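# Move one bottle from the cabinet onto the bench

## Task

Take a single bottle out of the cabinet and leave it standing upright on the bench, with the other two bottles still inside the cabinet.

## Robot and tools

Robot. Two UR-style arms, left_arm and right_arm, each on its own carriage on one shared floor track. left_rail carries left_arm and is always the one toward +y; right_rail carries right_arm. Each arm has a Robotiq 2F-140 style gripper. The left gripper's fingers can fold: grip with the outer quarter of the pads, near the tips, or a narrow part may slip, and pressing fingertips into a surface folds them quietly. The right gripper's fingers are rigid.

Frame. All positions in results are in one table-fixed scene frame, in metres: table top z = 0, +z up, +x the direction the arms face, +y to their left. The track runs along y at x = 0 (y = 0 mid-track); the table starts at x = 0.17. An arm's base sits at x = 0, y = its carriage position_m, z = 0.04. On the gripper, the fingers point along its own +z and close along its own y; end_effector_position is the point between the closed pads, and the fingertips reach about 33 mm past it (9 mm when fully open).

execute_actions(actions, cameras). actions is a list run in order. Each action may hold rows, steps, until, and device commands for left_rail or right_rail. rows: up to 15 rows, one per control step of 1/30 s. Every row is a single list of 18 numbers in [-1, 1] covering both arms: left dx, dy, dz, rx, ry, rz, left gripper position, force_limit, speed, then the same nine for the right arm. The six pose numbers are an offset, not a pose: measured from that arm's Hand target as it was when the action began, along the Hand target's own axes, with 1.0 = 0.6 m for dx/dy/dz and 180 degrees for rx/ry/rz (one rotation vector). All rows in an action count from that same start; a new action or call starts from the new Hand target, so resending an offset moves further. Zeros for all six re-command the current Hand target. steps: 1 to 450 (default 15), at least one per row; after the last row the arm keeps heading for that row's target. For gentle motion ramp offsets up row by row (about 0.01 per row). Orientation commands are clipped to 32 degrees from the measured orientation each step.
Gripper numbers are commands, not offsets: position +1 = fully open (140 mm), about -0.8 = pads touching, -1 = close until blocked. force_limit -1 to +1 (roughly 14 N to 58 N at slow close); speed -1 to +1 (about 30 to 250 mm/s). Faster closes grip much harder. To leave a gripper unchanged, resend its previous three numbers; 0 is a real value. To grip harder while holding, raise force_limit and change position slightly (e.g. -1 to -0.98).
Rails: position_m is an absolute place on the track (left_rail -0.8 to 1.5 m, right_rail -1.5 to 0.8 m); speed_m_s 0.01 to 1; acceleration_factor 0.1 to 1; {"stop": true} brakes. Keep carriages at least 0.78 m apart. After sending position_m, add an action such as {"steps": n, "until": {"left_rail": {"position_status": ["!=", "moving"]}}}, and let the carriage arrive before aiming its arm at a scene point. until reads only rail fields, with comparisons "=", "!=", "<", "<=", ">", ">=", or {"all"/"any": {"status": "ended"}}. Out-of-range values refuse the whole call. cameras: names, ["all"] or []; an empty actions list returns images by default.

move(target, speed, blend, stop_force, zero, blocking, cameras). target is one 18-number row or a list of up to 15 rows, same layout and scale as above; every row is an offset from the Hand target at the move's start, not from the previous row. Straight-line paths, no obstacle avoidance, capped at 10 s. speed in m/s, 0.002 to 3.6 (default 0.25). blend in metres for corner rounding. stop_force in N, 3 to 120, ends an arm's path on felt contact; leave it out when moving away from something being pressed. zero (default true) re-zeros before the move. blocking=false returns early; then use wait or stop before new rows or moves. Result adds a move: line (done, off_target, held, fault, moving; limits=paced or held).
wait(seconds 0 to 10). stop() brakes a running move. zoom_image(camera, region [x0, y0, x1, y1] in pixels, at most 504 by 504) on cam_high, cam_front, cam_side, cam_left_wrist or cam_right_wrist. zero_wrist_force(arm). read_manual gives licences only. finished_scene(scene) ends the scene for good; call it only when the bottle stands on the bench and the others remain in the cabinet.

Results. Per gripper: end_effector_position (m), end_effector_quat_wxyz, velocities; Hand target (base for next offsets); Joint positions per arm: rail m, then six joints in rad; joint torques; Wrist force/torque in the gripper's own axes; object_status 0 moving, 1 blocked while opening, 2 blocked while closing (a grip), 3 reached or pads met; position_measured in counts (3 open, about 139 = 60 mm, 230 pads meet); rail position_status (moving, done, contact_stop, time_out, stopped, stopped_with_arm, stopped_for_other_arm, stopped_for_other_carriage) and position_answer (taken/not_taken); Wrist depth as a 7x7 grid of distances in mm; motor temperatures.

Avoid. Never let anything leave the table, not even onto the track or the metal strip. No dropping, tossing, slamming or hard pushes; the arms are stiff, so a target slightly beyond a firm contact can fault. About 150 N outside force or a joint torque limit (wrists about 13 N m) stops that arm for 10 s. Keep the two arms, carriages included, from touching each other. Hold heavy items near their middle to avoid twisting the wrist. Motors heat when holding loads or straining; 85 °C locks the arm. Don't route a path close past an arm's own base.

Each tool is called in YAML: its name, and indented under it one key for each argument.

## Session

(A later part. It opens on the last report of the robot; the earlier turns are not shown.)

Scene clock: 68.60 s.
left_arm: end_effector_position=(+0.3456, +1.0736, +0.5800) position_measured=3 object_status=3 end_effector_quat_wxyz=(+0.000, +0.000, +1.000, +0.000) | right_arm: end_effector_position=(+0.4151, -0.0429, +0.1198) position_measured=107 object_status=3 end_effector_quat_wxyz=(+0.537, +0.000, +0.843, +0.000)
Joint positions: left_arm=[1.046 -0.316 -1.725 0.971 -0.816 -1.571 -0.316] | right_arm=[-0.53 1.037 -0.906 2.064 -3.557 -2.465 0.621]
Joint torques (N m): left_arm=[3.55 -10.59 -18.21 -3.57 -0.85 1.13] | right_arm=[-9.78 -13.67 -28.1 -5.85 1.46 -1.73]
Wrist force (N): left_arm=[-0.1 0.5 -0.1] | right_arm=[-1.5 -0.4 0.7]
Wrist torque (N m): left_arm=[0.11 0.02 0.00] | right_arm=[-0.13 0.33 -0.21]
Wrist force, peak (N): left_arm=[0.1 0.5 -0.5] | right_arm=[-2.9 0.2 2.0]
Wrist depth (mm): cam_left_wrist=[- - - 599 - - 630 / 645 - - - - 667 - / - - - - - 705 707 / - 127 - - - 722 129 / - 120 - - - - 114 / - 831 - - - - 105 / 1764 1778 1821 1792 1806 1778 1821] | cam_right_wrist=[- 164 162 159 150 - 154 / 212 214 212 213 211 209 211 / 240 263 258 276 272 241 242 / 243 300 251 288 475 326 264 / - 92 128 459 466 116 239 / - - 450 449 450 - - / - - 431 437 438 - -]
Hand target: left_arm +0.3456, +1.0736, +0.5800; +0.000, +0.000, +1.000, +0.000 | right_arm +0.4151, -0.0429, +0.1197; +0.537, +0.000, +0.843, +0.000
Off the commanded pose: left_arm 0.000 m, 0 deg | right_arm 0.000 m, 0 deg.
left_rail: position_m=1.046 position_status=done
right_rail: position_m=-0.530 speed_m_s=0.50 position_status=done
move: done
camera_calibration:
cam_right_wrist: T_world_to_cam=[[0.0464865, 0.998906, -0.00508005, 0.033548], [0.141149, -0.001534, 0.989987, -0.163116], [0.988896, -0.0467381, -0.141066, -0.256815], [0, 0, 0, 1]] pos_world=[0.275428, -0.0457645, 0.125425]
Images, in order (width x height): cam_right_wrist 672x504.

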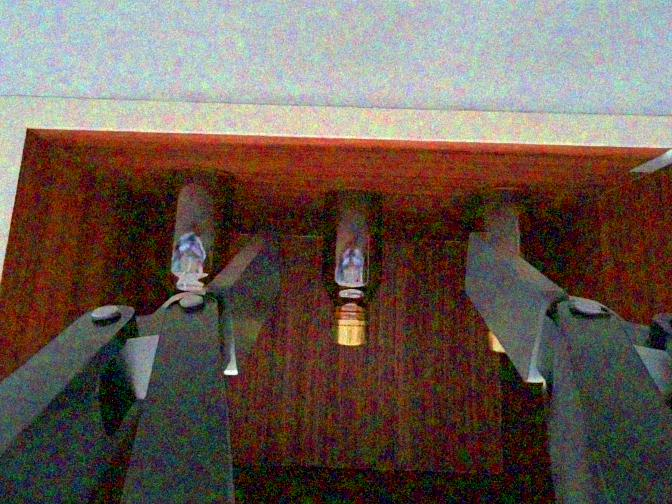

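move:
  target: [0,0,0,0,0,0,1,1,1,-0.0441,-0.0155,0.213,0,0,0,0.175,-0.8,-0.5]
  speed: 0.08
  cameras: ["cam_right_wrist"]

Scene clock: 71.60 s.
left_arm: end_effector_position=(+0.3456, +1.0736, +0.5800) position_measured=3 object_status=3 end_effector_quat_wxyz=(+0.000, +0.000, +1.000, +0.000) | right_arm: end_effector_position=(+0.5419, -0.0522, +0.0897) position_measured=107 object_status=3 end_effector_quat_wxyz=(+0.537, +0.000, +0.843, +0.000)
Joint positions: left_arm=[1.046 -0.316 -1.725 0.971 -0.816 -1.571 -0.316] | right_arm=[-0.53 0.825 -0.761 1.903 -3.681 -2.299 0.429]
Joint torques (N m): left_arm=[3.31 -10.15 -18.49 -3.56 -0.79 1.27] | right_arm=[-7.47 -16.81 -27.12 -5.94 1.52 -1.64]
Wrist force (N): left_arm=[0.0 0.4 -0.3] | right_arm=[-1.4 0.0 0.3]
Wrist torque (N m): left_arm=[0.07 0.00 0.00] | right_arm=[-0.10 0.32 -0.21]
Wrist force, peak (N): left_arm=[-0.1 0.2 -0.7] | right_arm=[-1.8 0.0 1.2]
Wrist depth (mm): cam_left_wrist=[- 612 677 - 669 627 625 / - - - 677 662 662 690 / 690 696 - - - - 734 / - 128 713 761 734 718 127 / - 119 - - 793 - 114 / - - 801 - - 837 104 / 1792 1821 1778 1850 1792 1821 1850] | cam_right_wrist=[- 91 90 85 88 92 87 / 126 123 121 119 118 116 116 / - 155 186 156 162 174 147 / - 150 272 154 163 252 145 / - 92 128 149 157 116 138 / - - 329 154 329 - - / - - 321 319 320 - -]
Hand target: left_arm +0.3456, +1.0736, +0.5800; +0.000, +0.000, +1.000, +0.000 | right_arm +0.5421, -0.0522, +0.0897; +0.537, +0.000, +0.843, +0.000
Off the commanded pose: left_arm 0.000 m, 0 deg | right_arm 0.000 m, 0 deg.
left_rail: position_m=1.046 position_status=done
right_rail: position_m=-0.530 speed_m_s=0.50 position_status=done
move: done
camera_calibration:
cam_right_wrist: T_world_to_cam=[[0.0464865, 0.998906, -0.00508005, 0.0366859], [0.141149, -0.001534, 0.989987, -0.151243], [0.988896, -0.0467381, -0.141066, -0.386982], [0, 0, 0, 1]] pos_world=[0.402328, -0.0549645, 0.0953251]
Images, in order (width x height): cam_right_wrist 672x504.

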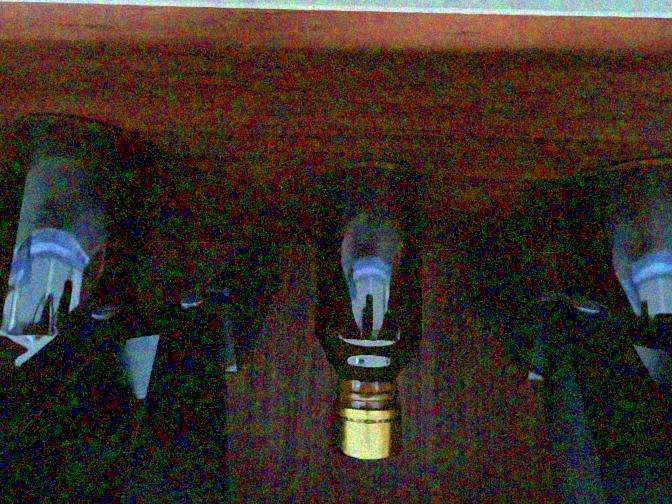

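move:
  target: [0,0,0,0,0,0,1,1,1,0,-0.003,0.004,0,0,0,0.175,-0.8,-0.5]
  speed: 0.03

execute_actions:
  actions:
    - {"rows":[[0,0,0,0,0,0,1,1,1,0,0,0,0,0,0,-1,-0.2,-1]],"steps":90}
  cameras: ["cam_right_wrist"]

Scene clock: 73.03 s.
left_arm: end_effector_position=(+0.3456, +1.0736, +0.5800) position_measured=3 object_status=3 end_effector_quat_wxyz=(+0.000, +0.000, +1.000, +0.000) | right_arm: end_effector_position=(+0.5442, -0.0539, +0.0887) position_measured=107 object_status=3 end_effector_quat_wxyz=(+0.537, +0.000, +0.843, +0.000)
Joint positions: left_arm=[1.046 -0.316 -1.725 0.971 -0.816 -1.571 -0.316] | right_arm=[-0.53 0.819 -0.759 1.903 -3.686 -2.295 0.425]
Joint torques (N m): left_arm=[3.8 -10.53 -18.7 -3.82 -0.87 1.17] | right_arm=[-9.71 -16 3.13 -6.12 1.74 -1.5]
Wrist force (N): left_arm=[-0.4 0.0 -0.2] | right_arm=[-1.6 -0.2 0.8]
Wrist torque (N m): left_arm=[0.01 0.09 0.01] | right_arm=[-0.13 0.40 -0.21]
Wrist force, peak (N): left_arm=[-0.1 0.2 -0.7] | right_arm=[-1.6 0.6 1.0]
Wrist depth (mm): cam_left_wrist=[- - - - - - - / - - - - - - - / - - - 707 - - - / - 127 - - 739 727 138 / - 121 - - - - 114 / - - 918 - - - 104 / 1778 1792 2127 1806 1865 1806 1792] | cam_right_wrist=[- 90 93 97 87 86 85 / - 121 120 118 116 115 121 / - 143 183 154 159 173 148 / 123 144 269 152 156 251 145 / - 91 128 148 155 116 137 / - - 327 154 327 - - / - - 319 318 318 - -]
Hand target: left_arm +0.3456, +1.0736, +0.5800; +0.000, +0.000, +1.000, +0.000 | right_arm +0.5443, -0.0540, +0.0886; +0.537, +0.000, +0.843, +0.000
Off the commanded pose: left_arm 0.000 m, 0 deg | right_arm 0.000 m, 0 deg.
left_rail: position_m=1.046 position_status=done
right_rail: position_m=-0.530 speed_m_s=0.50 position_status=done
move: done

Scene clock: 76.23 s.
left_arm: end_effector_position=(+0.3456, +1.0736, +0.5800) position_measured=3 object_status=3 end_effector_quat_wxyz=(+0.000, +0.000, +1.000, +0.000) | right_arm: end_effector_position=(+0.5443, -0.0540, +0.0886) position_measured=162 object_status=2 end_effector_quat_wxyz=(+0.537, +0.000, +0.843, +0.000)
Joint positions: left_arm=[1.046 -0.316 -1.725 0.971 -0.816 -1.571 -0.316] | right_arm=[-0.53 0.819 -0.759 1.903 -3.686 -2.294 0.425]
Joint torques (N m): left_arm=[3.57 -9.84 -18.96 -3.5 -1.04 1.14] | right_arm=[-7.61 -16.27 2.45 -0.5 -4.31 -1.69]
Wrist force (N): left_arm=[-0.5 0.4 -0.5] | right_arm=[-3.1 2.0 -3.3]
Wrist torque (N m): left_arm=[0.09 0.12 0.00] | right_arm=[-0.19 0.35 -0.15]
Wrist force, peak (N): left_arm=[-0.5 0.4 -0.5] | right_arm=[-3.1 2.4 -3.8]
Wrist depth (mm): cam_left_wrist=[- 600 - 629 612 630 632 / - - 658 663 - 658 - / - 665 - - - - 725 / - 124 754 751 - 749 725 / - 119 813 - - - 115 / - - - - 879 - 104 / 1764 1764 1806 1806 1792 1792 -] | cam_right_wrist=[- 90 93 92 87 86 85 / 124 121 119 118 116 115 121 / - 143 184 154 159 173 144 / 123 277 327 149 150 345 143 / - 88 87 145 143 95 89 / - 72 67 154 151 - 67 / - - - 318 316 - -]
Hand target: left_arm +0.3456, +1.0736, +0.5800; +0.000, +0.000, +1.000, +0.000 | right_arm +0.5443, -0.0540, +0.0886; +0.537, +0.000, +0.843, +0.000
Off the commanded pose: left_arm 0.000 m, 0 deg | right_arm 0.000 m, 0 deg.
left_rail: position_m=1.046 position_status=done
right_rail: position_m=-0.530 speed_m_s=0.50 position_status=done
camera_calibration:
cam_right_wrist: T_world_to_cam=[[0.0464865, 0.998906, -0.00508005, 0.0383714], [0.141149, -0.001534, 0.989987, -0.150481], [0.988896, -0.0467381, -0.141066, -0.389496], [0, 0, 0, 1]] pos_world=[0.404628, -0.0567645, 0.0942251]
Images, in order (width x height): cam_right_wrist 672x504.

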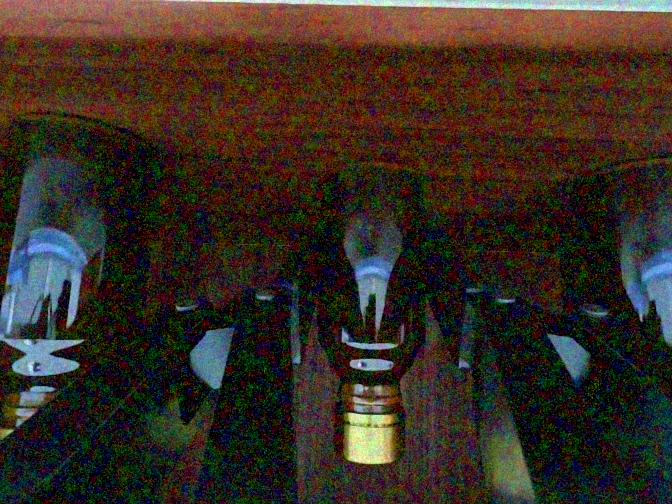

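move:
  target:
    - [0,0,0,0,0,0,1,1,1,0,0,0,0,0,0,-1,-0.2,-1]
    - [0,0,0,0,0,0,1,1,1,-0.0378,0,-0.0176,0,0,0,-1,-0.2,-1]
    - [0,0,0,0,0,0,1,1,1,0.089,0,-0.2895,0,0,0,-1,-0.2,-1]
  speed: 0.08
  blend: 0.005

move:
  target: [0,0,0,0,0,0,1,1,1,0.0423,0,0.0197,0,0,0,-1,-0.2,-1]
  speed: 0.06

move:
  target: [0,0,0,0,0,0,1,1,1,0.0529,0,0.0247,0,0,0,-1,-0.2,-1]
  speed: 0.01
  stop_force: 6
  cameras: ["cam_high","cam_side","cam_right_wrist"]

Scene clock: 80.77 s.
left_arm: end_effector_position=(+0.3456, +1.0736, +0.5800) position_measured=3 object_status=3 end_effector_quat_wxyz=(+0.000, +0.000, +1.000, +0.000) | right_arm: end_effector_position=(+0.3644, -0.0540, +0.1137) position_measured=162 object_status=2 end_effector_quat_wxyz=(+0.537, +0.000, +0.843, +0.000)
Joint positions: left_arm=[1.046 -0.316 -1.725 0.971 -0.816 -1.571 -0.316] | right_arm=[-0.53 1.12 -0.934 2.143 -3.532 -2.524 0.718]
Joint torques (N m): left_arm=[4.07 -10.15 -18.73 -3.67 -1.08 1.29] | right_arm=[10.52 -66.44 2.86 -1.07 -5.25 1.93]
Wrist force (N): left_arm=[-0.2 0.2 -0.3] | right_arm=[0.8 0.1 1.8]
Wrist torque (N m): left_arm=[0.05 0.04 0.00] | right_arm=[-0.06 0.44 -0.31]
Wrist force, peak (N): left_arm=[0.1 0.5 -0.6] | right_arm=[-3.9 2.4 -4.2]
Wrist depth (mm): cam_left_wrist=[- 625 622 641 599 639 648 / - 585 604 - - 675 681 / - - - - - - - / - 123 - - 761 - 140 / - 744 - - 736 - 114 / - 872 - 828 - - 104 / 1751 1737 1945 1792 1835 1792 1792] | cam_right_wrist=[- 160 143 151 150 148 145 / - 218 210 204 198 198 189 / 254 260 254 251 251 249 250 / 242 301 425 149 150 358 294 / 239 88 87 145 145 95 254 / - 72 67 151 151 - 67 / - - - 409 - - -]
Hand target: left_arm +0.3456, +1.0736, +0.5800; +0.000, +0.000, +1.000, +0.000 | right_arm +0.3643, -0.0540, +0.1137; +0.537, +0.000, +0.843, +0.000
Off the commanded pose: left_arm 0.000 m, 0 deg | right_arm 0.000 m, 0 deg.
left_rail: position_m=1.046 position_status=done
right_rail: position_m=-0.530 speed_m_s=0.50 position_status=done
move: done; blend cut to 0 m at target 1

Scene clock: 81.77 s.
left_arm: end_effector_position=(+0.3456, +1.0736, +0.5800) position_measured=3 object_status=3 end_effector_quat_wxyz=(+0.000, +0.000, +1.000, +0.000) | right_arm: end_effector_position=(+0.3643, -0.0540, +0.0858) position_measured=162 object_status=2 end_effector_quat_wxyz=(+0.537, +0.000, +0.843, +0.000)
Joint positions: left_arm=[1.046 -0.316 -1.725 0.971 -0.816 -1.571 -0.316] | right_arm=[-0.53 1.12 -0.86 2.135 -3.597 -2.525 0.718]
Joint torques (N m): left_arm=[4.32 -10.26 -19 -3.62 -1.08 1.25] | right_arm=[5.02 -12.62 -23.31 -6.04 -4.29 -0.88]
Wrist force (N): left_arm=[-0.3 0.1 -0.4] | right_arm=[1.4 -0.7 1.8]
Wrist torque (N m): left_arm=[0.02 0.07 0.00] | right_arm=[-0.22 0.30 -0.31]
Wrist force, peak (N): left_arm=[-0.3 0.1 -0.7] | right_arm=[1.8 -0.6 2.2]
Wrist depth (mm): cam_left_wrist=[- - 581 643 652 637 641 / 698 - 663 - 654 - - / - - - - - - - / - 123 727 705 725 - 127 / - 128 777 - 769 785 115 / - 807 822 - 790 933 104 / 1778 1792 1778 1792 1806 1821 -] | cam_right_wrist=[- 118 122 114 106 110 107 / 165 162 155 142 151 135 143 / - 250 249 169 189 - 193 / 243 298 294 148 150 284 268 / 240 88 87 145 145 95 254 / - 72 67 151 151 - 67 / - - - 472 - - -]
Hand target: left_arm +0.3456, +1.0736, +0.5800; +0.000, +0.000, +1.000, +0.000 | right_arm +0.3643, -0.0540, +0.0857; +0.537, +0.000, +0.843, +0.000
Off the commanded pose: left_arm 0.000 m, 0 deg | right_arm 0.000 m, 0 deg.
left_rail: position_m=1.046 position_status=done
right_rail: position_m=-0.530 speed_m_s=0.50 position_status=done
move: done

Scene clock: 84.87 s.
left_arm: end_effector_position=(+0.3456, +1.0736, +0.5800) position_measured=3 object_status=3 end_effector_quat_wxyz=(+0.000, +0.000, +1.000, +0.000) | right_arm: end_effector_position=(+0.3643, -0.0540, +0.0675) position_measured=162 object_status=2 end_effector_quat_wxyz=(+0.537, +0.000, +0.843, +0.000)
Joint positions: left_arm=[1.046 -0.316 -1.725 0.971 -0.816 -1.571 -0.316] | right_arm=[-0.53 1.12 -0.811 2.127 -3.638 -2.525 0.718]
Joint torques (N m): left_arm=[4.09 -9.24 -18.76 -3.77 -1.04 1.25] | right_arm=[-2.31 -66.55 4.13 -0.59 1.27 -0.09]
Wrist force (N): left_arm=[0.0 0.3 -0.2] | right_arm=[-2.5 -0.2 -0.7]
Wrist torque (N m): left_arm=[0.05 -0.01 0.01] | right_arm=[-0.19 0.29 -0.23]
Wrist force, peak (N): left_arm=[-0.1 0.2 -0.7] | right_arm=[-7.6 -0.7 -4.2]
Wrist depth (mm): cam_left_wrist=[- - - 625 634 639 643 / - - - - - - 662 / - 732 - 700 700 707 675 / 716 127 - 722 - 152 129 / - 119 - 790 769 - 114 / - 825 - - - - 104 / 1778 1764 1806 1751 1806 1792 1792] | cam_right_wrist=[- 92 90 84 87 88 80 / - 117 123 126 115 121 119 / 210 222 190 153 151 156 181 / 249 265 246 150 150 243 242 / 240 88 87 145 128 95 254 / - 72 67 150 151 - 67 / - - - 476 - - -]
Hand target: left_arm +0.3456, +1.0736, +0.5800; +0.000, +0.000, +1.000, +0.000 | right_arm +0.3643, -0.0540, +0.0675; +0.537, +0.000, +0.843, +0.000 (not the last commanded pose)
Off the commanded pose: left_arm 0.000 m, 0 deg | right_arm 0.017 m, 0 deg.
left_rail: position_m=1.046 position_status=done
right_rail: position_m=-0.530 speed_m_s=0.50 position_status=done
move: contact (right_arm)
camera_calibration:
cam_right_wrist: T_world_to_cam=[[0.0465996, 0.998901, -0.00498978, 0.0465996], [0.141046, -0.00163458, 0.990002, -0.10417], [0.988906, -0.0468375, -0.140967, -0.214487], [0, 0, 0, 1]] pos_world=[0.224628, -0.0567647, 0.0731258]
Images, in order (width x height): cam_high 672x504, cam_side 672x504, cam_right_wrist 672x504.

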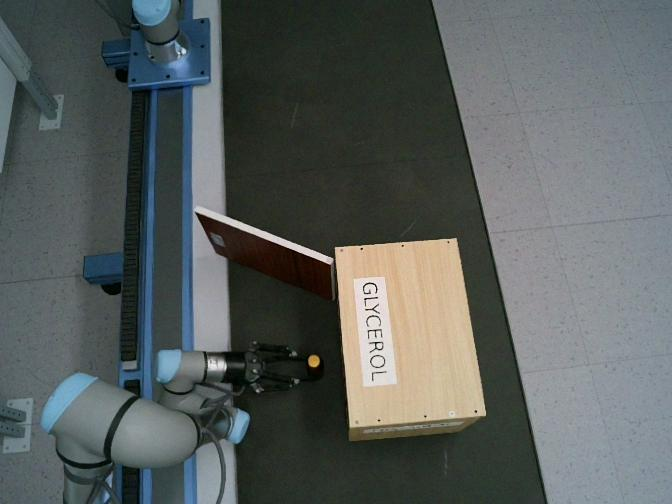

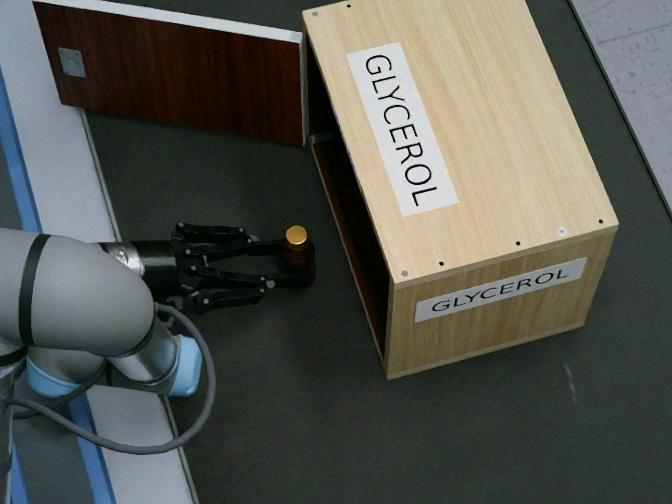

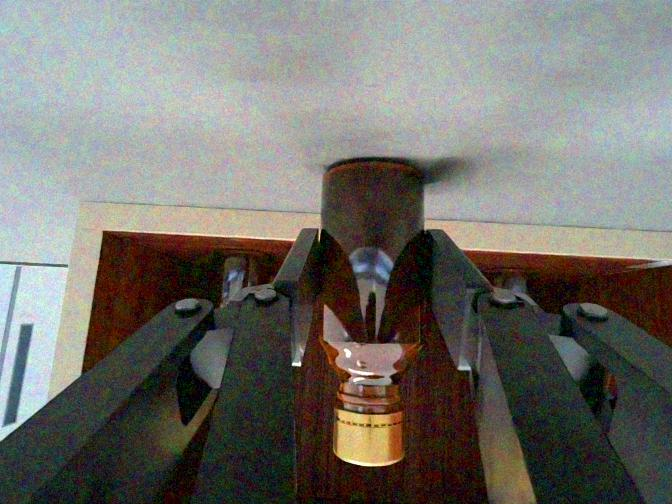

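execute_actions:
  actions:
    - {"rows":[[0,0,0,0,0,0,1,1,1,0,0,0,0,0,0,0.175,-0.2,-1]],"steps":60}

move:
  target:
    - [0,0,0,0,0,0,1,1,1,0.049,0,-0.106,0,0,0,0.175,-0.2,-1]
    - [0,0,0,0,0,0,1,1,1,-0.17,0,-0.25,0,0,0,0.175,-0.2,-1]
  speed: 0.1
  cameras: ["cam_high","cam_side","cam_front","cam_right_wrist"]

Scene clock: 87.93 s.
left_arm: end_effector_position=(+0.3456, +1.0736, +0.5800) position_measured=3 object_status=3 end_effector_quat_wxyz=(+0.000, +0.000, +1.000, +0.000) | right_arm: end_effector_position=(+0.3643, -0.0540, +0.0675) position_measured=107 object_status=3 end_effector_quat_wxyz=(+0.537, +0.000, +0.843, +0.000)
Joint positions: left_arm=[1.046 -0.316 -1.725 0.971 -0.816 -1.571 -0.316] | right_arm=[-0.53 1.12 -0.811 2.127 -3.638 -2.525 0.718]
Joint torques (N m): left_arm=[4.43 -9.31 -18.89 -3.67 -1.03 1.27] | right_arm=[-2.57 -66.46 -0.13 -1.97 0.74 0.07]
Wrist force (N): left_arm=[0.1 0.1 -0.4] | right_arm=[-1.3 -0.2 0.5]
Wrist torque (N m): left_arm=[0.01 -0.02 0.00] | right_arm=[-0.11 0.30 -0.31]
Wrist force, peak (N): left_arm=[-0.2 0.6 -0.5] | right_arm=[-3.1 -0.3 -0.9]
Wrist depth (mm): cam_left_wrist=[- - - 641 618 707 637 / - 663 - - - - - / - 688 - - 690 - - / - 123 709 - - - 139 / - 119 - - - - 114 / - 793 - - - - 104 / 1764 1792 1821 1806 1792 1881 1821] | cam_right_wrist=[- 92 90 84 87 89 80 / - 125 121 119 109 - 117 / 209 253 173 - 159 185 183 / 245 264 245 152 156 243 242 / - 92 128 146 500 116 255 / - - 492 150 491 - - / - - 480 479 478 - -]
Hand target: left_arm +0.3456, +1.0736, +0.5800; +0.000, +0.000, +1.000, +0.000 | right_arm +0.3643, -0.0540, +0.0675; +0.537, +0.000, +0.843, +0.000
Off the commanded pose: left_arm 0.000 m, 0 deg | right_arm 0.000 m, 0 deg.
left_rail: position_m=1.046 position_status=done
right_rail: position_m=-0.530 speed_m_s=0.50 position_status=done

Scene clock: 91.40 s.
left_arm: end_effector_position=(+0.3456, +1.0736, +0.5800) position_measured=3 object_status=3 end_effector_quat_wxyz=(+0.000, +0.000, +1.000, +0.000) | right_arm: end_effector_position=(+0.2715, -0.0540, +0.2233) position_measured=107 object_status=3 end_effector_quat_wxyz=(+0.537, +0.000, +0.843, +0.000)
Joint positions: left_arm=[1.046 -0.316 -1.725 0.971 -0.816 -1.571 -0.316] | right_arm=[-0.53 1.309 -1.281 2.166 -2.962 -2.637 1.006]
Joint torques (N m): left_arm=[3.55 -9.29 -18.03 -3.88 -1.17 1.31] | right_arm=[9.36 -53.3 -32.55 -0.68 -5.24 1.14]
Wrist force (N): left_arm=[-0.1 0.1 -0.4] | right_arm=[-2.0 -0.2 0.4]
Wrist torque (N m): left_arm=[0.02 0.03 0.00] | right_arm=[-0.11 0.42 -0.31]
Wrist force, peak (N): left_arm=[-0.4 0.3 -0.6] | right_arm=[-2.8 0.0 -0.3]
Wrist depth (mm): cam_left_wrist=[- 596 625 - 591 625 648 / 662 - - - - - - / 692 - - - - 696 713 / - 127 729 739 - - 736 / - 128 - 777 785 - 114 / - - - 831 - - 104 / 1764 1764 1517 1792 1821 1821 1821] | cam_right_wrist=[331 - 328 295 301 298 284 / - 420 385 362 374 366 288 / - 343 479 597 567 432 - / - 346 400 616 612 395 294 / - 91 128 602 598 116 91 / - - 316 382 398 - - / - - - 2919 - - -]
Hand target: left_arm +0.3456, +1.0736, +0.5800; +0.000, +0.000, +1.000, +0.000 | right_arm +0.2715, -0.0540, +0.2234; +0.537, +0.000, +0.843, +0.000
Off the commanded pose: left_arm 0.000 m, 0 deg | right_arm 0.000 m, 0 deg.
left_rail: position_m=1.046 position_status=done
right_rail: position_m=-0.530 speed_m_s=0.50 position_status=done
move: done
camera_calibration:
cam_right_wrist: T_world_to_cam=[[0.0465139, 0.998906, -0.00487763, 0.0516823], [0.141041, -0.0017334, 0.990002, -0.245343], [0.98891, -0.0467368, -0.140967, -0.100847], [0, 0, 0, 1]] pos_world=[0.131928, -0.0567642, 0.228926]
Images, in order (width x height): cam_high 672x504, cam_front 672x504, cam_side 672x504, cam_right_wrist 672x504.

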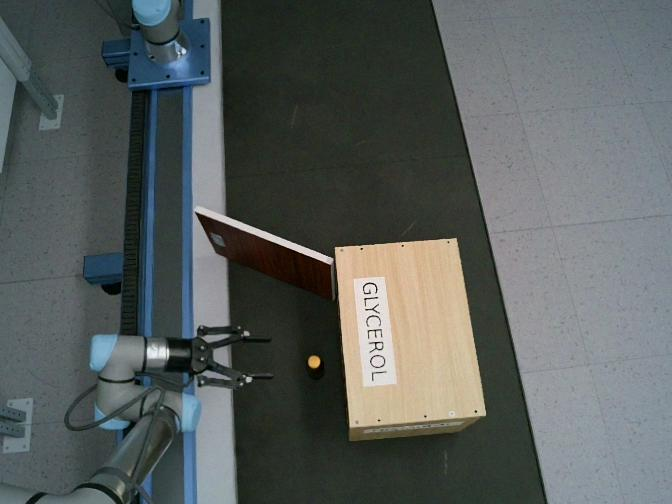

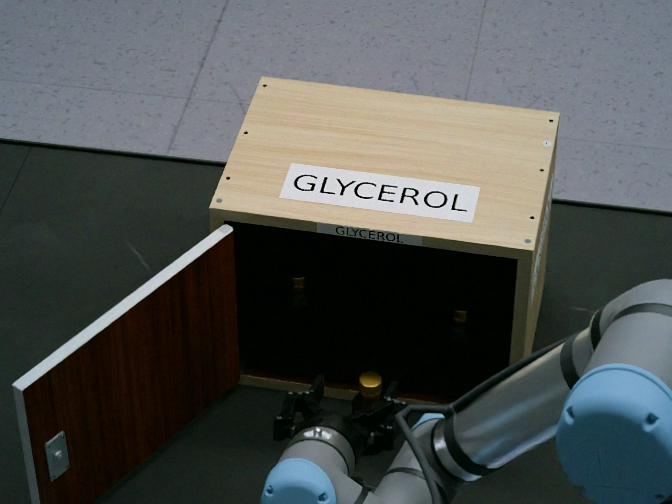

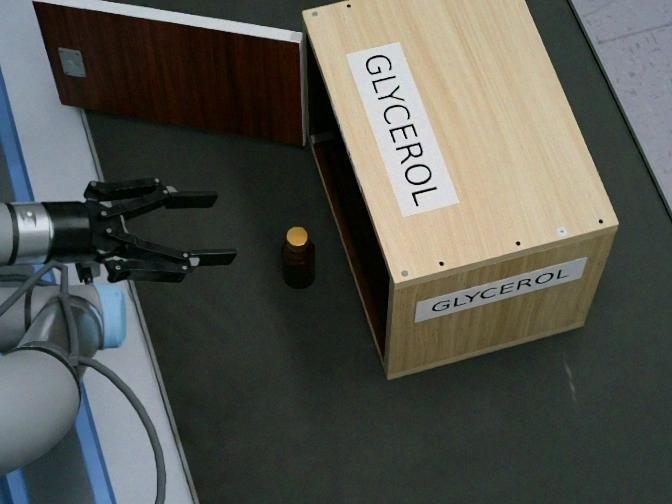

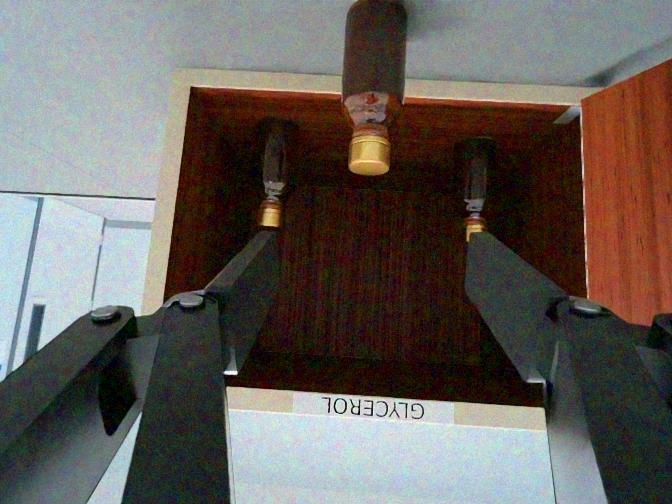

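finished_scene:
  scene: 2

The scene is finished: the task was done.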